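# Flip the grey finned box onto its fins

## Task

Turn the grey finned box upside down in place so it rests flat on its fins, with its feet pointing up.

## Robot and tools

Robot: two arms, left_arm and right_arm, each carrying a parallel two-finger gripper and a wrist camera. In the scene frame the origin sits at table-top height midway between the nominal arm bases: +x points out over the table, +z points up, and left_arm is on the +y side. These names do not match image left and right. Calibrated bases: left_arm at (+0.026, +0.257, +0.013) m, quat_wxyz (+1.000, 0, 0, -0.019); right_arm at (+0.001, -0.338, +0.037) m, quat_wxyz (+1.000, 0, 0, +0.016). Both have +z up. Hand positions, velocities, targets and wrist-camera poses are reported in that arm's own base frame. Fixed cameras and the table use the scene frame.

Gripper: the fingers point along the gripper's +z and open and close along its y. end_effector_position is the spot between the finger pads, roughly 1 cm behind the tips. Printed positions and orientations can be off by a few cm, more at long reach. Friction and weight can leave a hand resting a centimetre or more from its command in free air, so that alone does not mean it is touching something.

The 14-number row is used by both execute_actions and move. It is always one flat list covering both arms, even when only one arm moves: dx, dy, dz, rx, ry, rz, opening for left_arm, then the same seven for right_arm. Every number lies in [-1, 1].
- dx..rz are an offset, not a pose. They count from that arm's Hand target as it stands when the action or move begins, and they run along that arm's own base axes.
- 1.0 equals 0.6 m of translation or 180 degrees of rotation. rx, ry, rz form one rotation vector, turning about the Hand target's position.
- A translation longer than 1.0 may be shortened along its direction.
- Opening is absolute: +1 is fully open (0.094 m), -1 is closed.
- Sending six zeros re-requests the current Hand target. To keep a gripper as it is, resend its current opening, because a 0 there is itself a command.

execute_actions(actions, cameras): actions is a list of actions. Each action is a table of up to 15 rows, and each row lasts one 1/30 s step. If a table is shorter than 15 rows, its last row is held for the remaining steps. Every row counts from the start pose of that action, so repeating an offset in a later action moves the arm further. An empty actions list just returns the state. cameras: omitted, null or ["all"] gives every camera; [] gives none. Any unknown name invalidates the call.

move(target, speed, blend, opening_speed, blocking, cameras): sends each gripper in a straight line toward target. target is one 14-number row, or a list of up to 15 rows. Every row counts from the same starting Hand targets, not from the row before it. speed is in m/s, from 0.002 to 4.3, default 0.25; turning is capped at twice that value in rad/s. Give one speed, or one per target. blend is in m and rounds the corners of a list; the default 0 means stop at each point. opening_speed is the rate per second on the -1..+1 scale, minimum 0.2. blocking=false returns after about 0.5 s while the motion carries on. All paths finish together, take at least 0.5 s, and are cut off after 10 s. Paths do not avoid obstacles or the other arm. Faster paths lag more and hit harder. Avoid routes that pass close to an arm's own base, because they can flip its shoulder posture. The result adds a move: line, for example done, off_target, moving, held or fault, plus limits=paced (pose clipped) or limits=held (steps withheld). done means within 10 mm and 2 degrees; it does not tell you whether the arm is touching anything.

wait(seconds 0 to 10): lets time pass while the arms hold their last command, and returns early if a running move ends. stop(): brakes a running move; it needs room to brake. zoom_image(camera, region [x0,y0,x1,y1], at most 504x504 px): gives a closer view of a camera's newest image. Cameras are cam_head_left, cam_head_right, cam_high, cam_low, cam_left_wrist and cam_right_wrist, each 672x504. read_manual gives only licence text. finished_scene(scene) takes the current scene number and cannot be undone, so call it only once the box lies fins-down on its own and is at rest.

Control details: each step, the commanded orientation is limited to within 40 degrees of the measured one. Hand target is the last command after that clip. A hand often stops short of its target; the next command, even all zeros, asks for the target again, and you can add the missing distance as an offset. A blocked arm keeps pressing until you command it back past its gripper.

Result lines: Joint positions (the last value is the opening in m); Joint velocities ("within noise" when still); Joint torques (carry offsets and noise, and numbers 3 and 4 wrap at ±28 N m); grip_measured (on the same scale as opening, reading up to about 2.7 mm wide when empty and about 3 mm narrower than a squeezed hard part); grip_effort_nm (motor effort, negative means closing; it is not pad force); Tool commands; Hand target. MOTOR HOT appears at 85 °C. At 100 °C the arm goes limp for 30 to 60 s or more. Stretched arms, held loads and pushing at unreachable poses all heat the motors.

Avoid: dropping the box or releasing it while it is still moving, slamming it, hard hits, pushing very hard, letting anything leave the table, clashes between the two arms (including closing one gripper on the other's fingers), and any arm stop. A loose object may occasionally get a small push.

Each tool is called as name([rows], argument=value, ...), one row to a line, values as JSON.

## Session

execute_actions(actions=[])

zoom_image(camera="cam_head_left", region=[220, 150, 470, 390])

Scene clock: 0.00 s.
left_arm: end_effector_position=(+0.7469, +0.0627, +0.1858) grip_measured=+1.000 grip_effort_nm=n/a end_effector_quat_wxyz=(+0.600, +0.118, +0.783, +0.112) | right_arm: end_effector_position=(+0.2461, -0.0955, +0.3388) grip_measured=+1.000 grip_effort_nm=n/a end_effector_quat_wxyz=(+0.392, +0.340, +0.834, -0.188)
Joint positions: left_arm=[0.099 1.879 1.257 0.363 0.062 0.35 0.094] | right_arm=[0.029 0.581 0.868 -1.173 0.637 0.571 0.094]
Joint velocities: within noise
Joint torques (N m): no reading
Heat: left arm: hottest elbow 34 °C; right arm: hottest elbow 33 °C.
Hand target: left_arm +0.7532, +0.0634, +0.1927; +0.607, +0.117, +0.778, +0.114 | right_arm +0.2481, -0.0955, +0.3525; +0.404, +0.343, +0.828, -0.182
Tool commands: left_gripper/opening=+1.0 right_gripper/opening=+1.0

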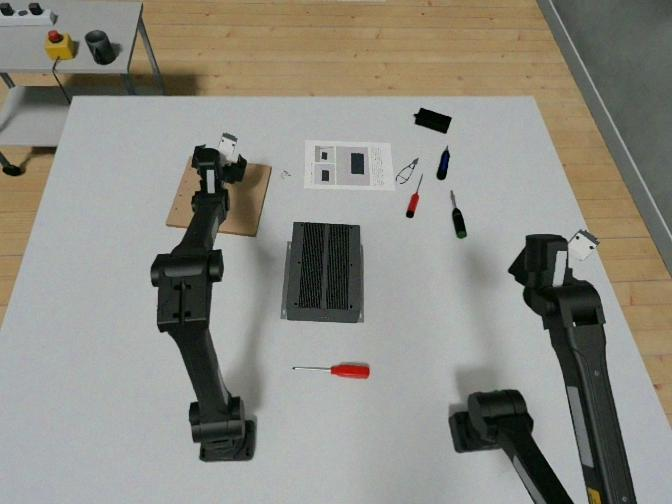

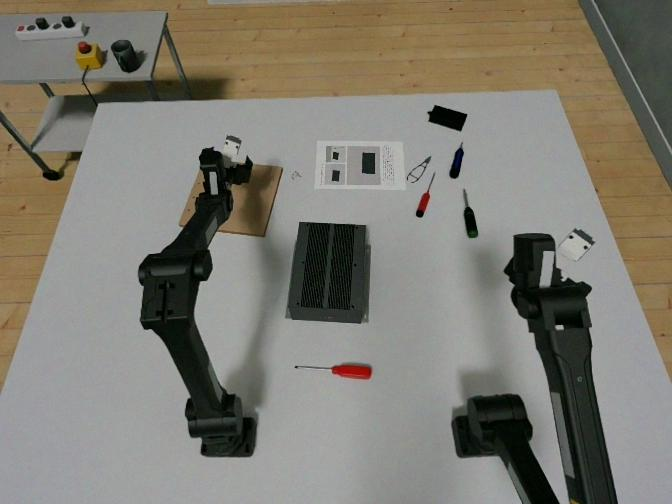

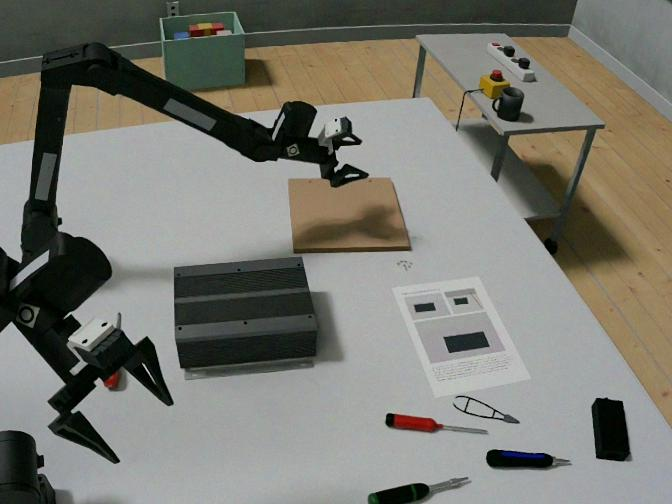

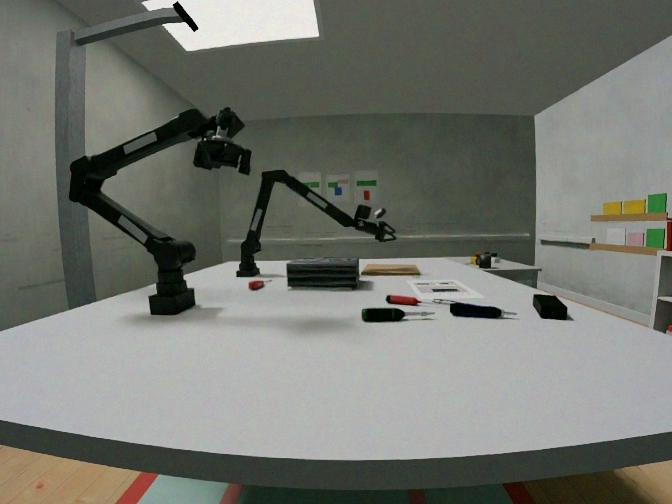

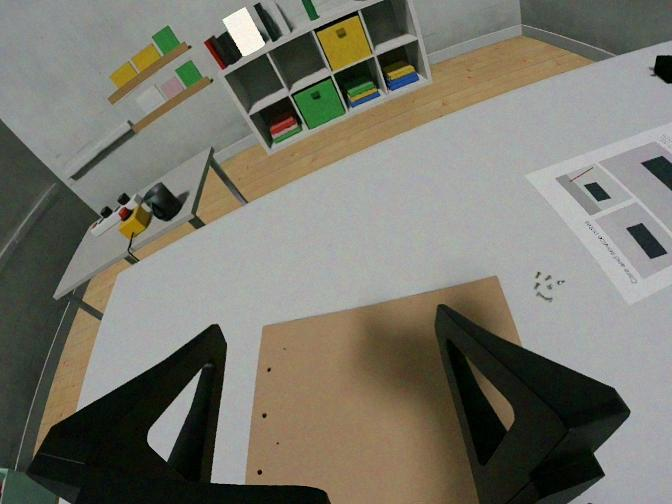

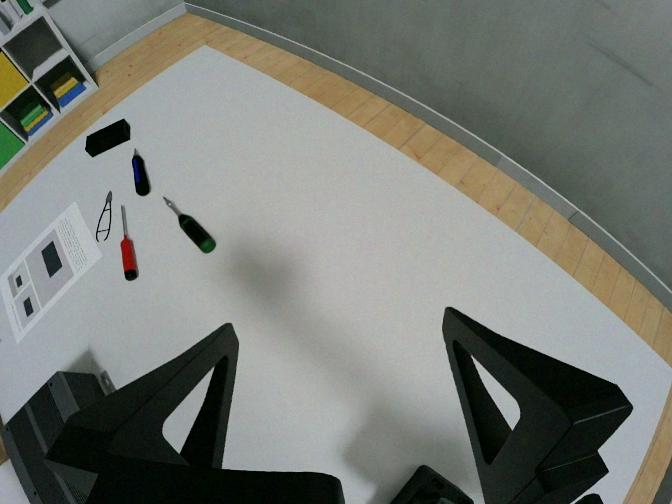

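Scaled by 2.016.

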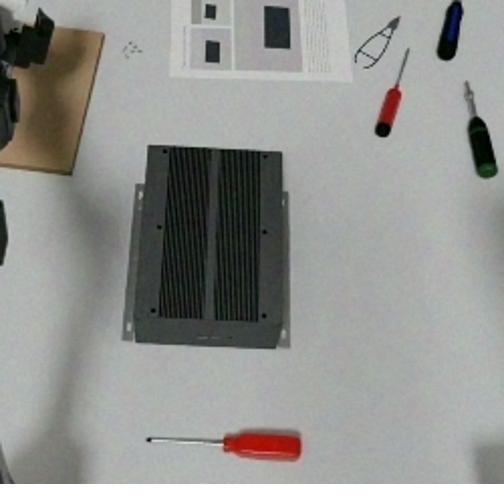

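move([
  [-0.388,-0.155,0.05,0.047,0.186,-0.491,-1,0.42,0.326,-0.171,0.001,0.022,0.796,-1],
  [-0.392,-0.267,-0.237,0.047,0.186,-0.491,-1,0.457,0.4875,-0.526,0.001,0.022,0.796,-1],
], speed=0.3)

zoom_image(camera="cam_head_left", region=[220, 170, 440, 340])

Scene clock: 50.00 s.
left_arm: end_effector_position=(+0.5170, -0.0939, +0.0595) grip_measured=-0.988 grip_effort_nm=-0.603 end_effector_quat_wxyz=(+0.283, +0.687, +0.592, -0.313) | right_arm: end_effector_position=(+0.5187, +0.1914, +0.0340) grip_measured=-0.986 grip_effort_nm=-0.769 end_effector_quat_wxyz=(-0.274, +0.680, -0.600, -0.321)
Joint positions: left_arm=[0.069 1.972 1.389 -1.213 0.849 1.889 0.001] | right_arm=[0.114 1.99 1.344 -0.957 -0.87 -1.597 0.001]
Joint torques (N m): left_arm=[-1.2 -14.68 7.28 0.46 0.72 -0.34] | right_arm=[0.44 -16.38 6.67 0.8 -0.75 0.07]
Heat: left arm: hottest elbow 42 °C; right arm: hottest elbow 39 °C.
Hand target: left_arm +0.5180, -0.0969, +0.0504; +0.278, +0.683, +0.596, -0.319 | right_arm +0.5222, +0.1972, +0.0369; -0.278, +0.682, -0.597, -0.318
Off the commanded pose: left_arm 0.010 m, 1 deg | right_arm 0.007 m, 1 deg.
move: done

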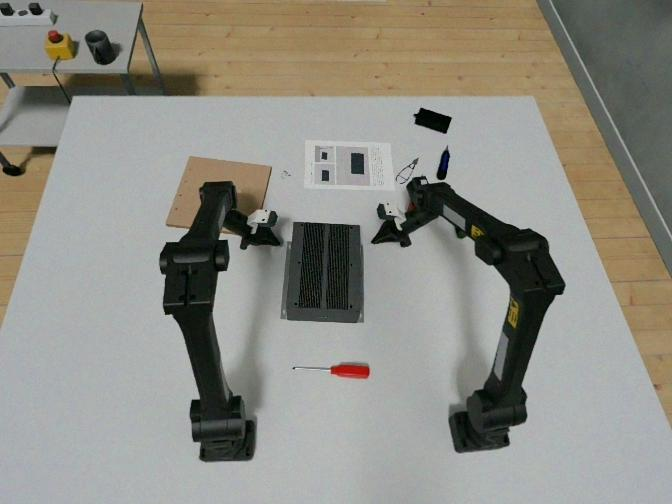

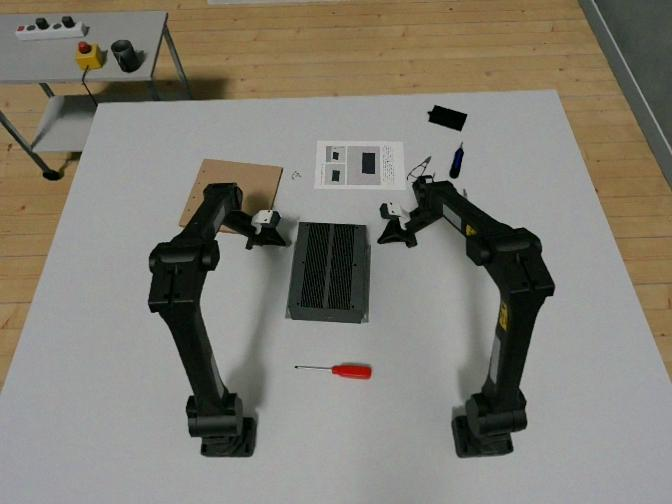

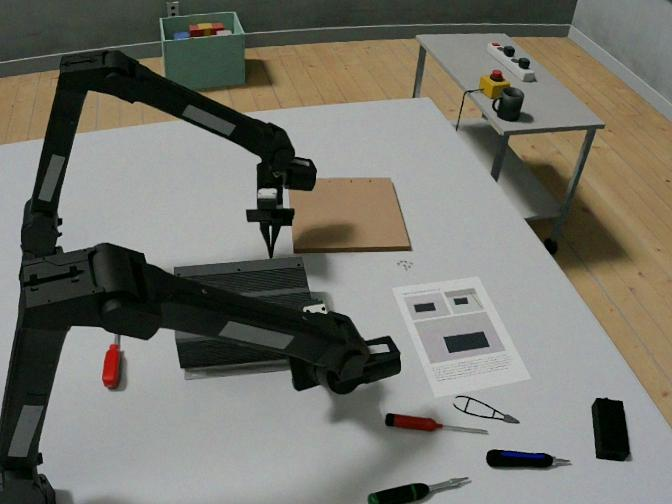

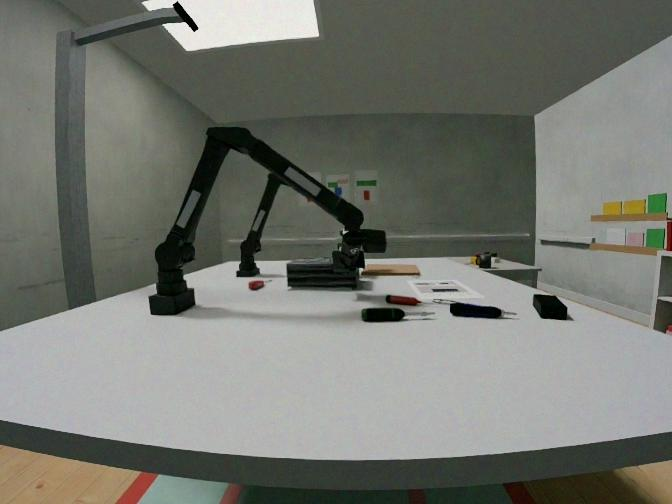

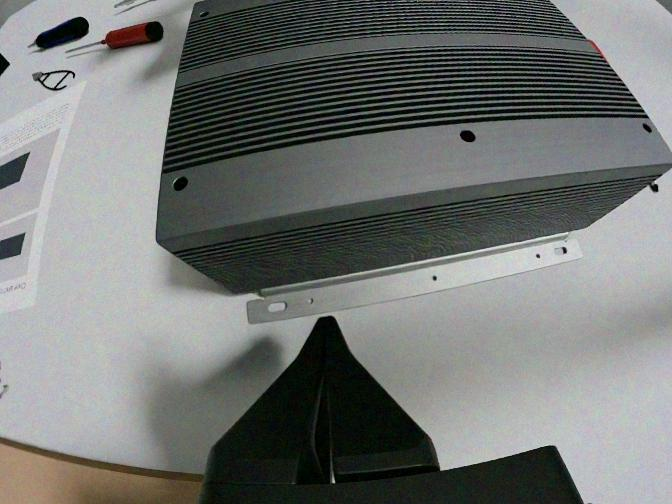

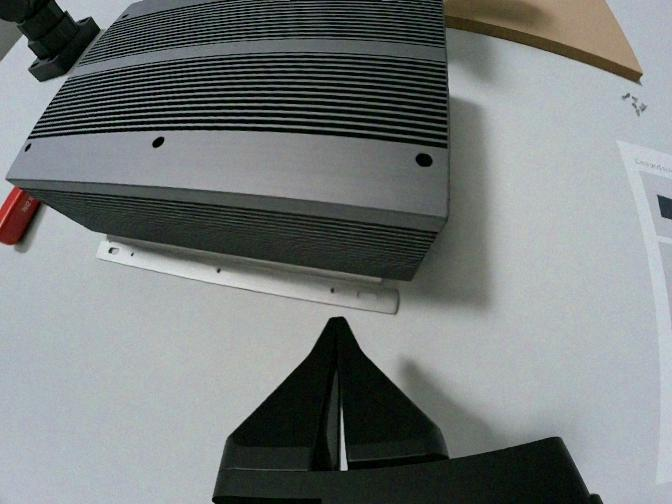

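Scaled by 2.291.

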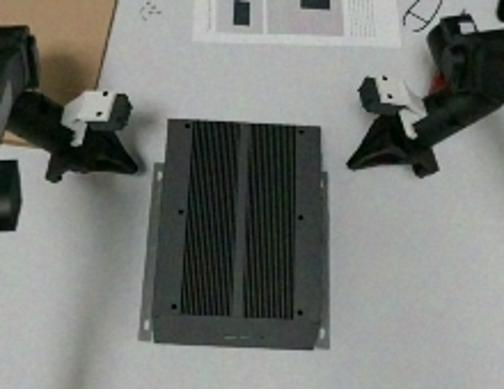

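move([
  [0.0,-0.05,0,0,0,-0.014,-1,0.0,0.045,-0.005,0,0,-0.014,-1],
  [-0.01,-0.25,0,0,0,-0.014,-1,-0.005,0.245,-0.005,0,0,-0.014,-1],
  [-0.01,-0.27,0.1,0,0,-0.014,-1,0.0,0.265,0.1,0,0,-0.014,-1],
  [-0.03,-0.29,0.22,0,0,-0.014,-1,0.0,0.285,0.22,0,0,-0.014,-1],
  [-0.12,-0.29,0.35,0,0,-0.014,-1,-0.07,0.285,0.34,0,0,-0.014,-1],
  [-0.20,-0.29,0.37,0,0,-0.014,-1,-0.15,0.285,0.36,0,0,-0.014,-1],
], speed=0.08, cameras=["cam_head_left","cam_low","cam_left_wrist","cam_right_wrist"])

Scene clock: 76.63 s.
left_arm: end_effector_position=(+0.4491, -0.2430, +0.2196) grip_measured=-0.989 grip_effort_nm=-0.554 end_effector_quat_wxyz=(+0.272, +0.693, +0.581, -0.330) | right_arm: end_effector_position=(+0.4892, +0.2837, +0.1559) grip_measured=-0.986 grip_effort_nm=-0.740 end_effector_quat_wxyz=(-0.250, +0.619, -0.669, -0.325)
Joint positions: left_arm=[-0.232 1.636 1.367 -1.245 0.882 1.488 0.001] | right_arm=[0.302 1.749 1.348 -0.937 -0.821 -1.089 0.001]
Joint torques (N m): left_arm=[-1.32 -11.22 8.46 1.07 0.57 -0.22] | right_arm=[-0.09 -14.1 8.17 0.61 -0.55 -0.17]
Heat: left arm: hottest elbow 41 °C; right arm: hottest elbow 40 °C.
Hand target: left_arm +0.4512, -0.2465, +0.2073; +0.264, +0.692, +0.582, -0.335 (not the last commanded pose) | right_arm +0.4892, +0.2857, +0.1562; -0.249, +0.624, -0.666, -0.325 (not the last commanded pose)
Off the commanded pose: left_arm 0.079 m, 1 deg | right_arm 0.141 m, 10 deg.
move: held (left_arm, right_arm; a check stopped the path); path passed 4 of 6 targets; limits=held
pose unreachable (left arm): on one or more control steps of this call, first in action 0 (counted from 0), this arm could not follow its commanded pose, so it was not sent that pose on those steps. It may still have moved: this result reports where it is.
cause: moving toward the commanded pose would bring a part of the arm too close to another arm (this arm's wrist (the part past joint 4) and the right arm's wrist camera, along the way the arms are being sent, or toward where that arm still pushes).
pose unreachable (right arm): on one or more control steps of this call, first in action 0 (counted from 0), this arm could not follow its commanded pose, so it was not sent that pose on those steps. It may still have moved: this result reports where it is.
cause: moving toward the commanded pose would bring a part of the arm too close to another arm (this arm's wrist camera and the left arm's wrist (the part past joint 4), along the way the arms are being sent, or toward where that arm still pushes).
Images, in order (width x height): cam_head_left 672x504, cam_low 672x504, cam_left_wrist 672x504, cam_right_wrist 672x504.

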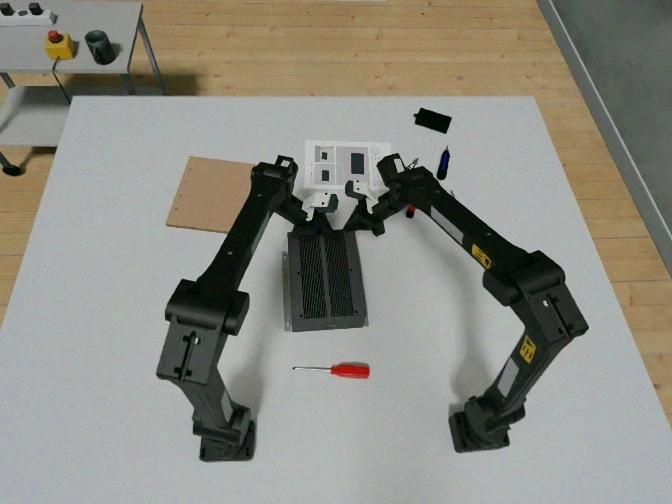

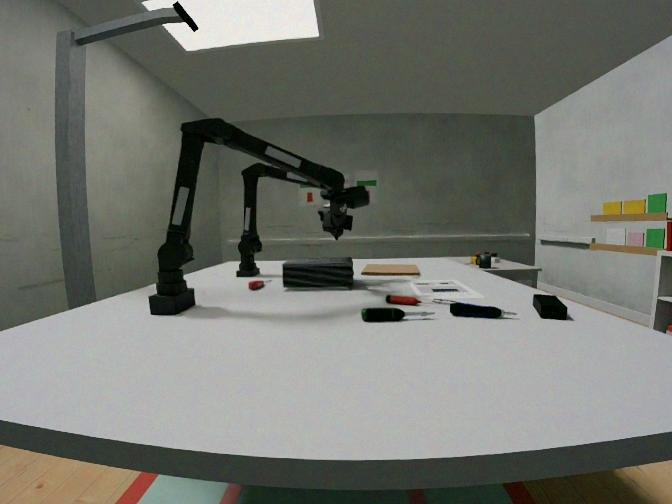

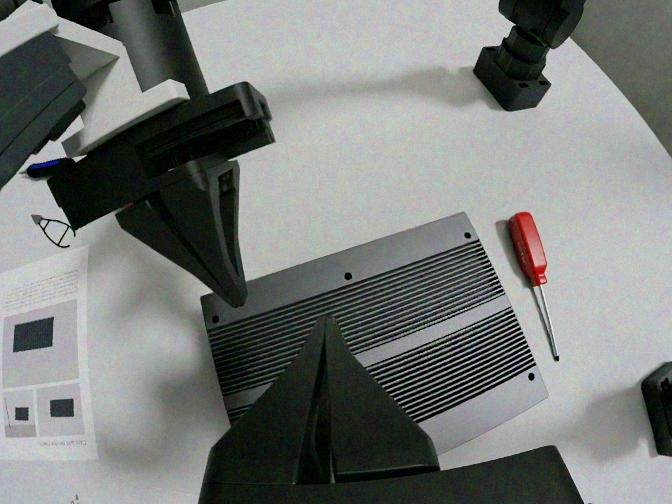

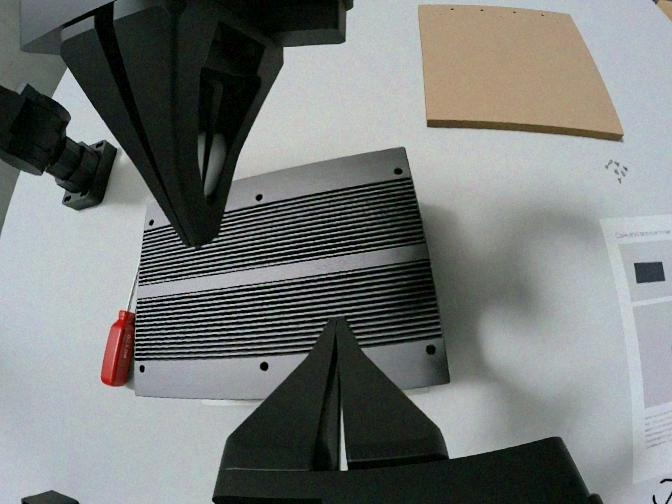

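move(target=[0.05,0.25,0.03,0,0,0,-1,0.03,-0.19,0.08,0,0,0,-1], cameras=["cam_head_left","cam_left_wrist","cam_right_wrist"])

zoom_image(camera="cam_head_left", region=[220, 170, 440, 340])

Scene clock: 83.70 s.
left_arm: end_effector_position=(+0.4698, -0.0965, +0.2239) grip_measured=-0.989 grip_effort_nm=-0.559 end_effector_quat_wxyz=(+0.263, +0.686, +0.588, -0.338) | right_arm: end_effector_position=(+0.4935, +0.1733, +0.1886) grip_measured=-0.986 grip_effort_nm=-0.745 end_effector_quat_wxyz=(-0.233, +0.618, -0.673, -0.335)
Joint positions: left_arm=[0.069 1.731 1.492 -1.647 0.841 1.936 0.001] | right_arm=[0.092 1.739 1.432 -1.312 -0.839 -1.415 0.001]
Joint torques (N m): left_arm=[-0.97 -11.81 11.36 -0.47 0.48 -0.01] | right_arm=[-1.08 -14.51 10.63 0.17 -0.75 -0.16]
Heat: left arm: hottest elbow 41 °C; right arm: hottest elbow 41 °C.
Hand target: left_arm +0.4813, -0.0965, +0.2253; +0.264, +0.692, +0.582, -0.335 | right_arm +0.5072, +0.1717, +0.2041; -0.249, +0.624, -0.666, -0.325
Off the commanded pose: left_arm 0.011 m, 1 deg | right_arm 0.021 m, 2 deg.
move: off_target (left_arm, right_arm)
Images, in order (width x height): cam_head_left 672x504, cam_left_wrist 672x504, cam_right_wrist 672x504.

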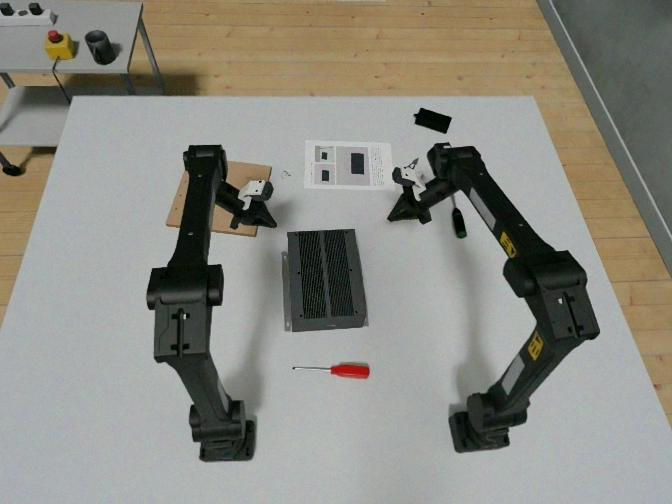

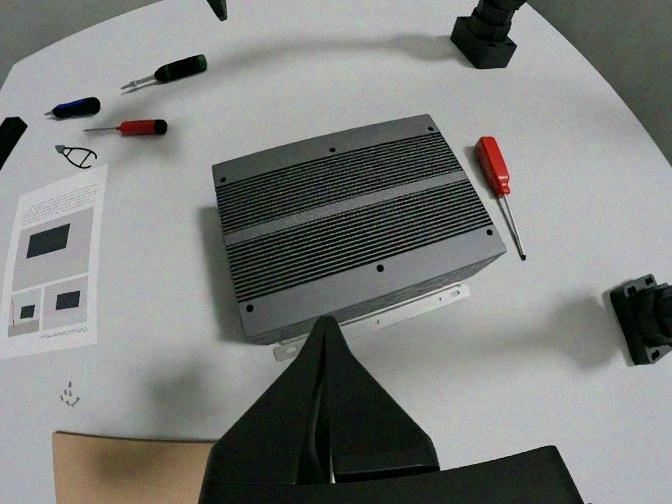

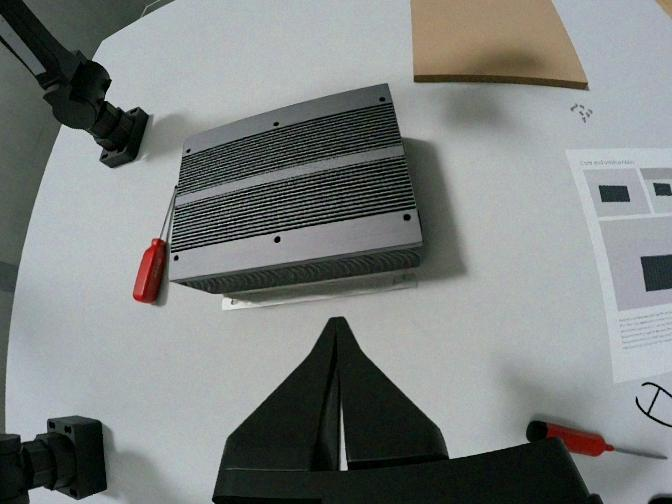

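Scaled by 2.291.

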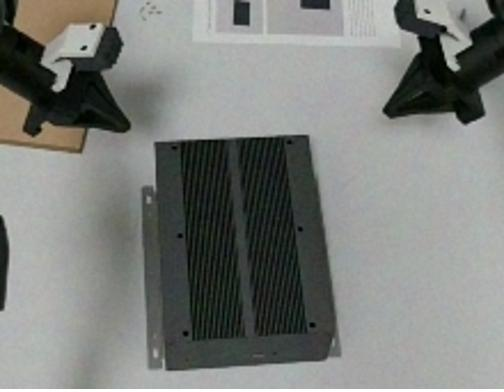

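move([
  [0.02,0.02,-0.29,0,0,0.03,-1,-0.002,0.075,-0.2835,0.0147,-0.038,0.061,-1],
  [0.01,-0.22,-0.29,0,0,0.03,-1,-0.01,0.30,-0.2835,0.0147,-0.038,0.061,-1],
], speed=0.12, cameras=["cam_head_left","cam_left_wrist","cam_right_wrist"])

Scene clock: 105.37 s.
left_arm: end_effector_position=(+0.4944, -0.1223, +0.0540) grip_measured=-0.989 grip_effort_nm=-0.554 end_effector_quat_wxyz=(+0.278, +0.614, +0.680, -0.289) | right_arm: end_effector_position=(+0.5247, +0.2438, +0.0350) grip_measured=-0.986 grip_effort_nm=-0.745 end_effector_quat_wxyz=(-0.267, +0.645, -0.649, -0.302)
Joint positions: left_arm=[0.009 1.836 1.178 -0.889 0.825 1.468 0.001] | right_arm=[0.218 1.959 1.309 -0.749 -0.815 -1.273 0.001]
Joint torques (N m): left_arm=[-16.32 -12.81 7.68 2.8 2.88 -0.36] | right_arm=[13.33 -14.51 7.75 3.25 -2.18 0.11]
Heat: left arm: hottest elbow 44 °C; right arm: hottest elbow 43 °C.
Hand target: left_arm +0.4872, -0.2286, +0.0512; +0.279, +0.664, +0.614, -0.322 | right_arm +0.5012, +0.3516, +0.0340; -0.270, +0.697, -0.580, -0.324
Off the commanded pose: left_arm 0.106 m, 10 deg | right_arm 0.110 m, 10 deg.
move: off_target (left_arm, right_arm)
Images, in order (width x height): cam_head_left 672x504, cam_left_wrist 672x504, cam_right_wrist 672x504.

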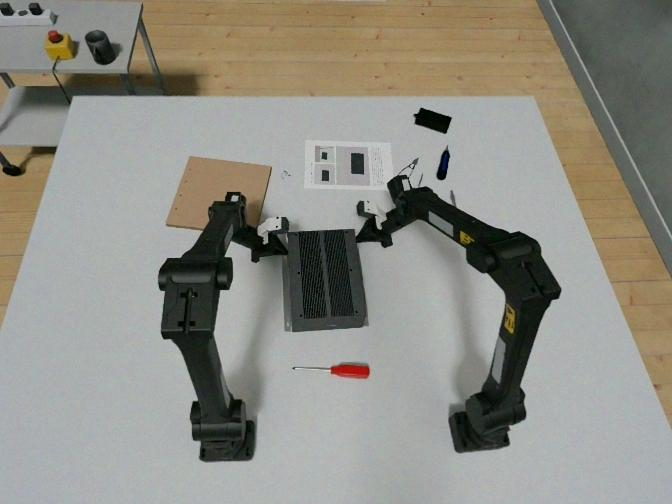

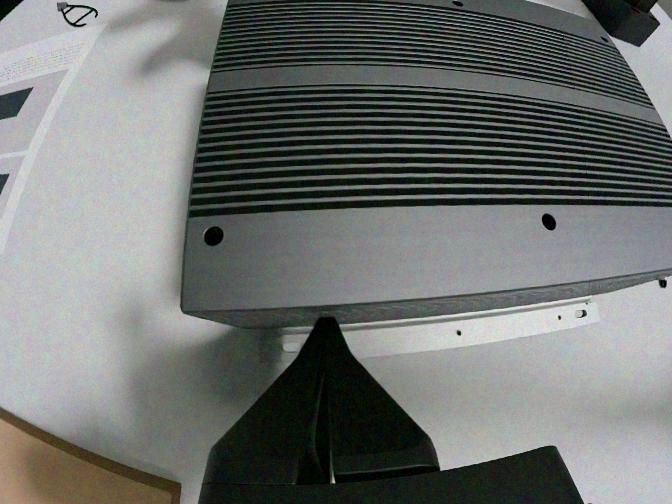

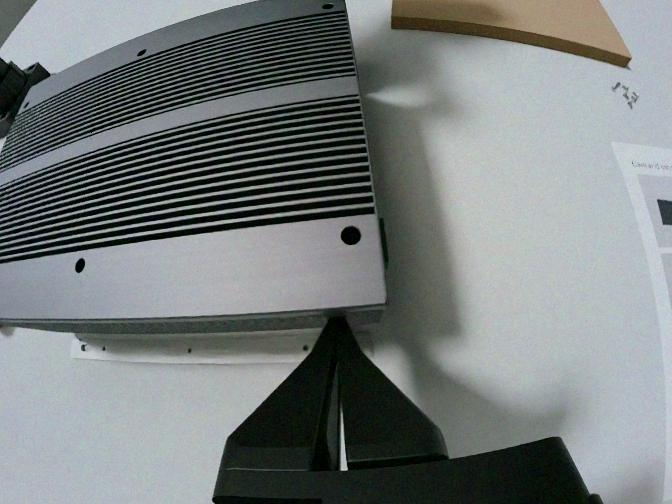

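move([
  [-0.01,-0.03,0.1,0,0,0,-1,-0.01,0.03,0.1,0,0,0,-1],
  [-0.01,-0.06,0.17,0,0,0,-1,-0.015,0.06,0.17,0,0,0,-1],
  [-0.01,-0.06,0.22,0,0,0,-1,-0.02,0.06,0.22,0,0,0,-1],
], speed=0.05, cameras=["cam_low","cam_left_wrist","cam_right_wrist"])

Scene clock: 115.53 s.
left_arm: end_effector_position=(+0.4566, -0.1377, +0.1044) grip_measured=-0.989 grip_effort_nm=-0.549 end_effector_quat_wxyz=(+0.211, +0.595, +0.712, -0.307) | right_arm: end_effector_position=(+0.4965, +0.2358, +0.0752) grip_measured=-0.987 grip_effort_nm=-0.735 end_effector_quat_wxyz=(+0.206, -0.625, +0.693, +0.295)
Joint positions: left_arm=[-0.041 1.712 1.182 -1.091 0.761 1.372 0] | right_arm=[0.234 1.852 1.303 -0.924 -0.731 -1.196 0.001]
Joint torques (N m): left_arm=[-17.79 -17.44 15.88 1.17 5.68 -0.32] | right_arm=[16.38 -21.48 14.56 1.24 -5.65 0.08]
Heat: left arm: hottest elbow 44 °C; right arm: hottest elbow 44 °C.
Hand target: left_arm +0.4812, -0.2645, +0.1833; +0.279, +0.664, +0.614, -0.322 | right_arm +0.4893, +0.3876, +0.1661; +0.270, -0.697, +0.580, +0.324
Off the commanded pose: left_arm 0.151 m, 16 deg | right_arm 0.177 m, 17 deg.
move: off_target (left_arm, right_arm)
Images, in order (width x height): cam_low 672x504, cam_left_wrist 672x504, cam_right_wrist 672x504.

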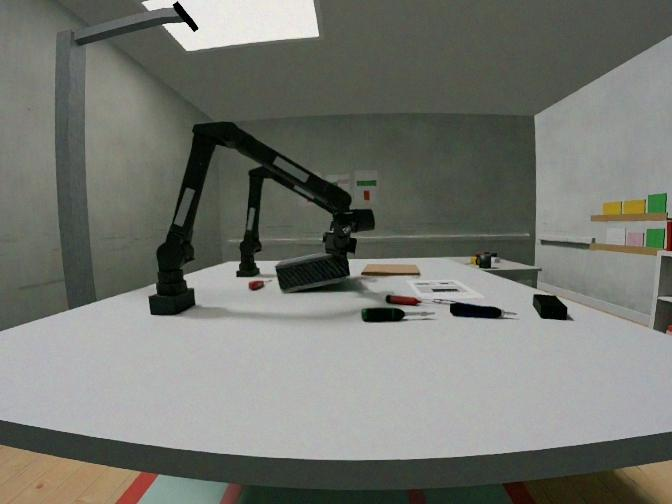

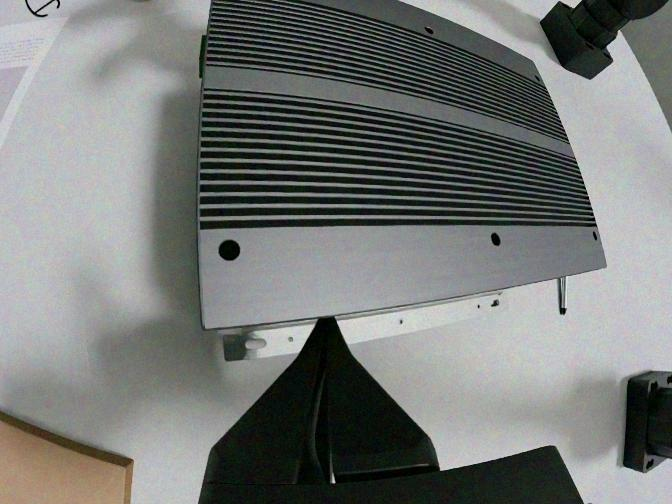

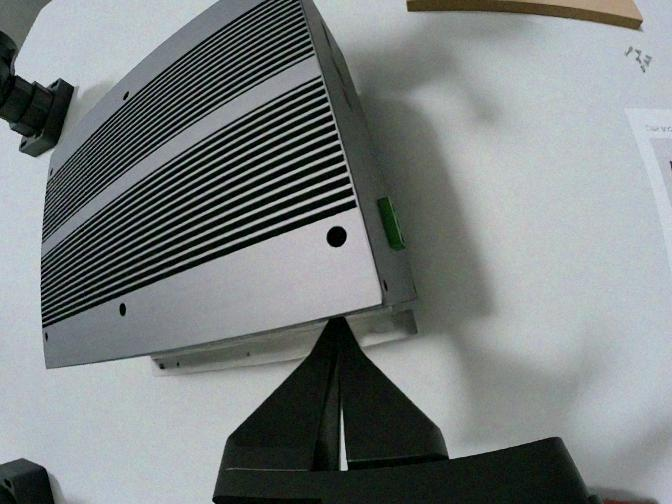

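move([
  [-0.05,0,0.12,0,0,0,-1,-0.05,0,0.12,0,0,0,-1],
  [-0.16,0.0,0.2,0,0,0,-1,-0.17,0.0,0.2,0,0,0,-1],
], speed=0.08, blend=0.02, cameras=["cam_low","cam_left_wrist","cam_right_wrist"])

Scene clock: 124.00 s.
left_arm: end_effector_position=(+0.3475, -0.2466, +0.2839) grip_measured=-0.990 grip_effort_nm=-0.501 end_effector_quat_wxyz=(+0.248, +0.668, +0.615, -0.339) | right_arm: end_effector_position=(+0.4101, +0.3299, +0.2718) grip_measured=-0.987 grip_effort_nm=-0.725 end_effector_quat_wxyz=(-0.279, +0.679, -0.603, -0.313)
Joint positions: left_arm=[-0.305 1.344 1.222 -1.322 0.86 1.29 0] | right_arm=[0.441 1.511 1.353 -1.056 -0.806 -1.095 0.001]
Joint torques (N m): left_arm=[-0.5 -7.3 8.79 0.38 0.65 -0.32] | right_arm=[-0.44 -10.81 8.31 1.13 -0.65 -0.15]
Heat: left arm: hottest wrist yaw 57 °C; right arm: hottest wrist yaw 49 °C.
Hand target: left_arm +0.3488, -0.2456, +0.2756; +0.234, +0.659, +0.625, -0.347 (not the last commanded pose) | right_arm +0.4130, +0.3294, +0.2684; -0.277, +0.680, -0.602, -0.314 (not the last commanded pose)
Off the commanded pose: left_arm 0.046 m, 4 deg | right_arm 0.064 m, 4 deg.
move: held (left_arm, right_arm; a check stopped the path); limits=held
pose unreachable (left arm): on one or more control steps of this call, first in action 0 (counted from 0), this arm could not follow its commanded pose, so it was not sent that pose on those steps. It may still have moved: this result reports where it is.
cause: moving toward the commanded pose would bring a part of the arm too close to another arm (this arm's wrist camera and the right arm's wrist (the part past joint 4), along the way the arms are being sent, or toward where that arm still pushes).
pose unreachable (right arm): on one or more control steps of this call, first in action 0 (counted from 0), this arm could not follow its commanded pose, so it was not sent that pose on those steps. It may still have moved: this result reports where it is.
cause: moving toward the commanded pose would bring a part of the arm too close to another arm (this arm's wrist (the part past joint 5) and the left arm's wrist camera, at the place that arm is still heading or pushing toward).
Images, in order (width x height): cam_low 672x504, cam_left_wrist 672x504, cam_right_wrist 672x504.

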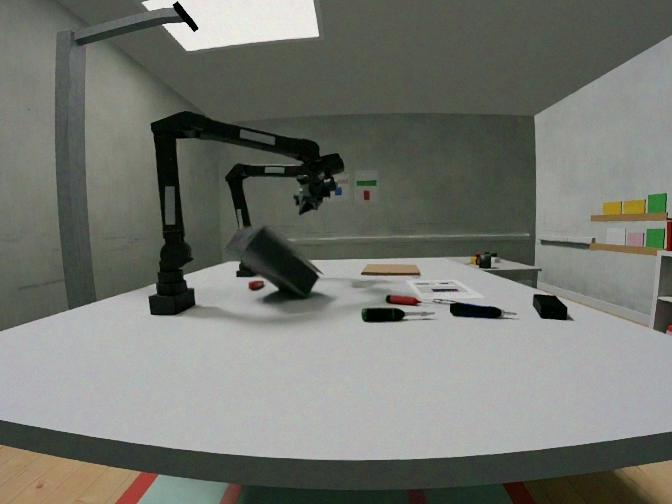

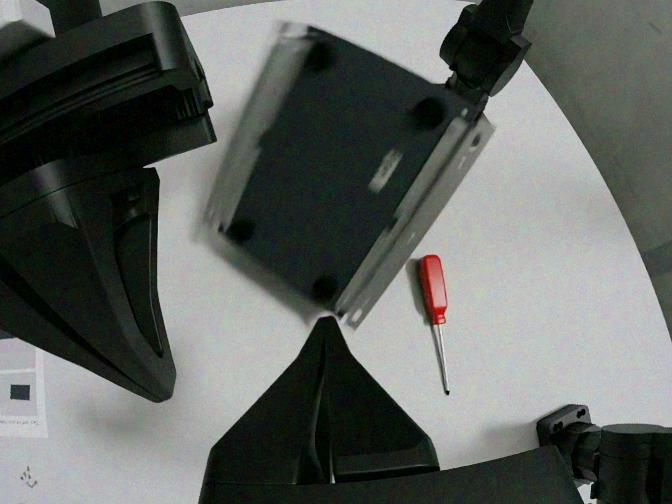

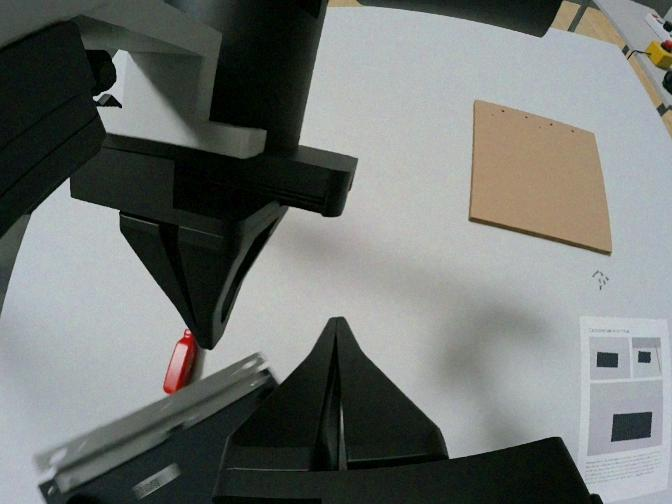

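wait(seconds=0.5)

Scene clock: 126.70 s.
left_arm: end_effector_position=(+0.3475, -0.2466, +0.2839) grip_measured=-0.990 grip_effort_nm=-0.501 end_effector_quat_wxyz=(+0.247, +0.668, +0.615, -0.339) | right_arm: end_effector_position=(+0.4101, +0.3299, +0.2718) grip_measured=-0.987 grip_effort_nm=-0.725 end_effector_quat_wxyz=(-0.279, +0.679, -0.602, -0.313)
Joint positions: left_arm=[-0.305 1.344 1.222 -1.322 0.86 1.29 0] | right_arm=[0.441 1.511 1.353 -1.056 -0.806 -1.097 0.001]
Joint torques (N m): left_arm=[-0.62 -7.41 8.77 0.44 0.65 -0.32] | right_arm=[-1.44 -11.05 8.51 0.88 -0.64 -0.13]
Heat: left arm: hottest wrist yaw 53 °C; right arm: hottest elbow 46 °C.
Hand target: left_arm +0.3488, -0.2456, +0.2756; +0.234, +0.659, +0.625, -0.347 (not the last commanded pose) | right_arm +0.4130, +0.3294, +0.2684; -0.277, +0.680, -0.602, -0.313 (not the last commanded pose)
Tool commands: left_gripper/opening=-1.0 right_gripper/opening=-1.0
Off the commanded pose: left_arm 0.046 m, 4 deg | right_arm 0.064 m, 4 deg.
wait: 0.50 s; at rest from the start

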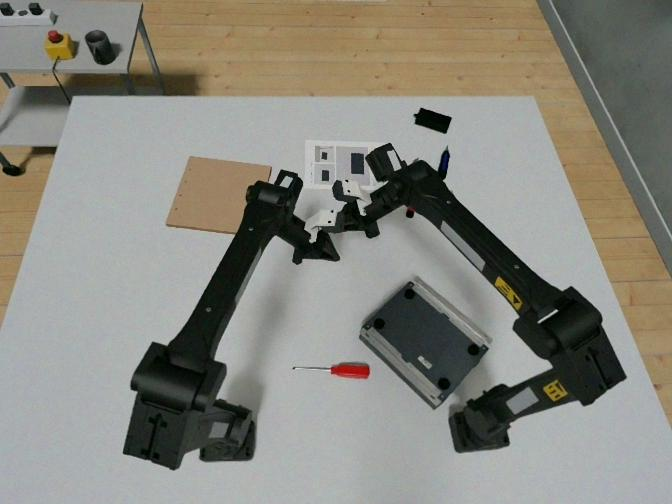

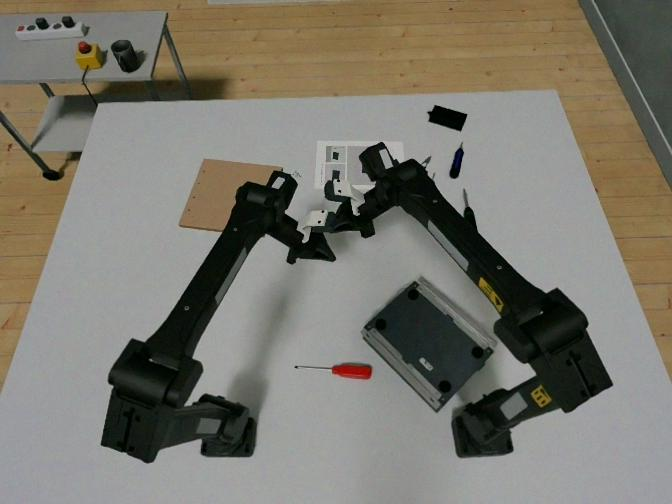

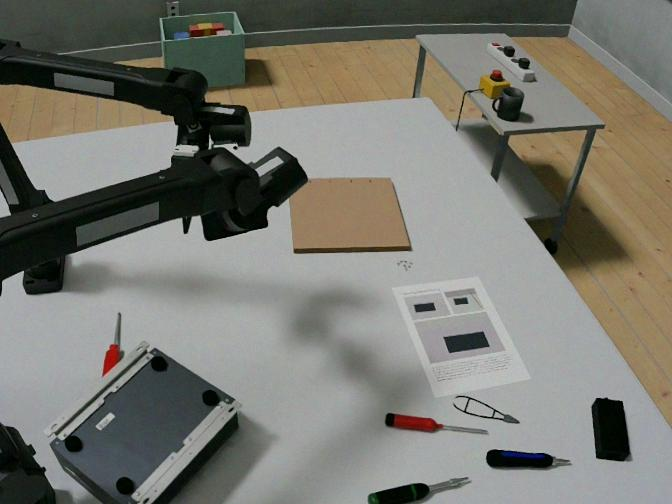

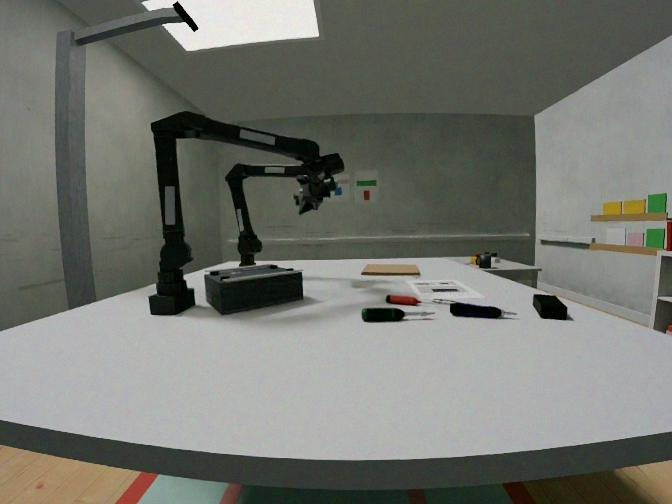

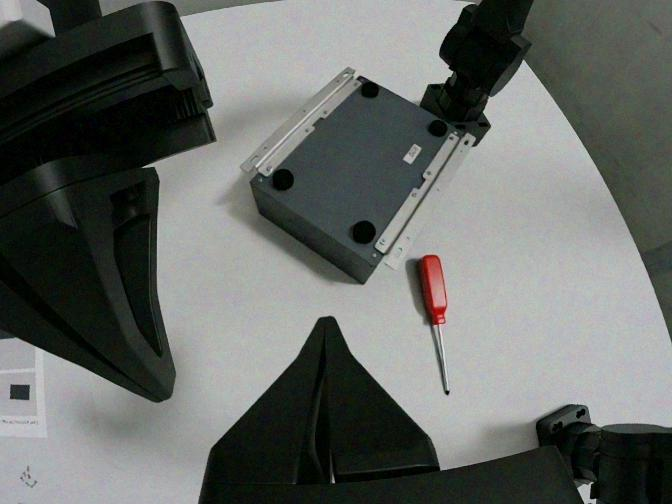

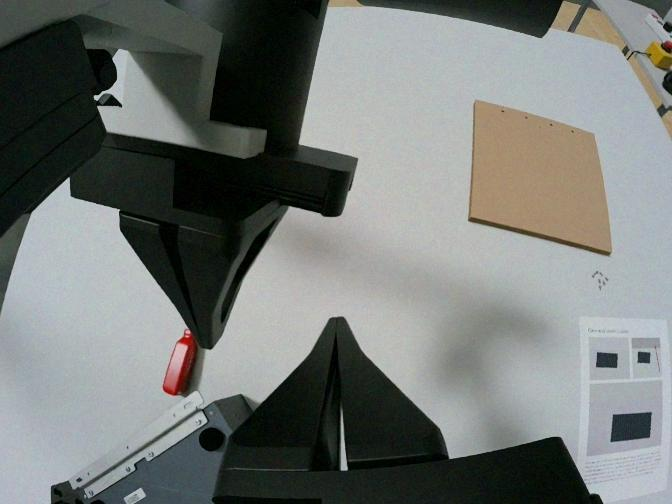

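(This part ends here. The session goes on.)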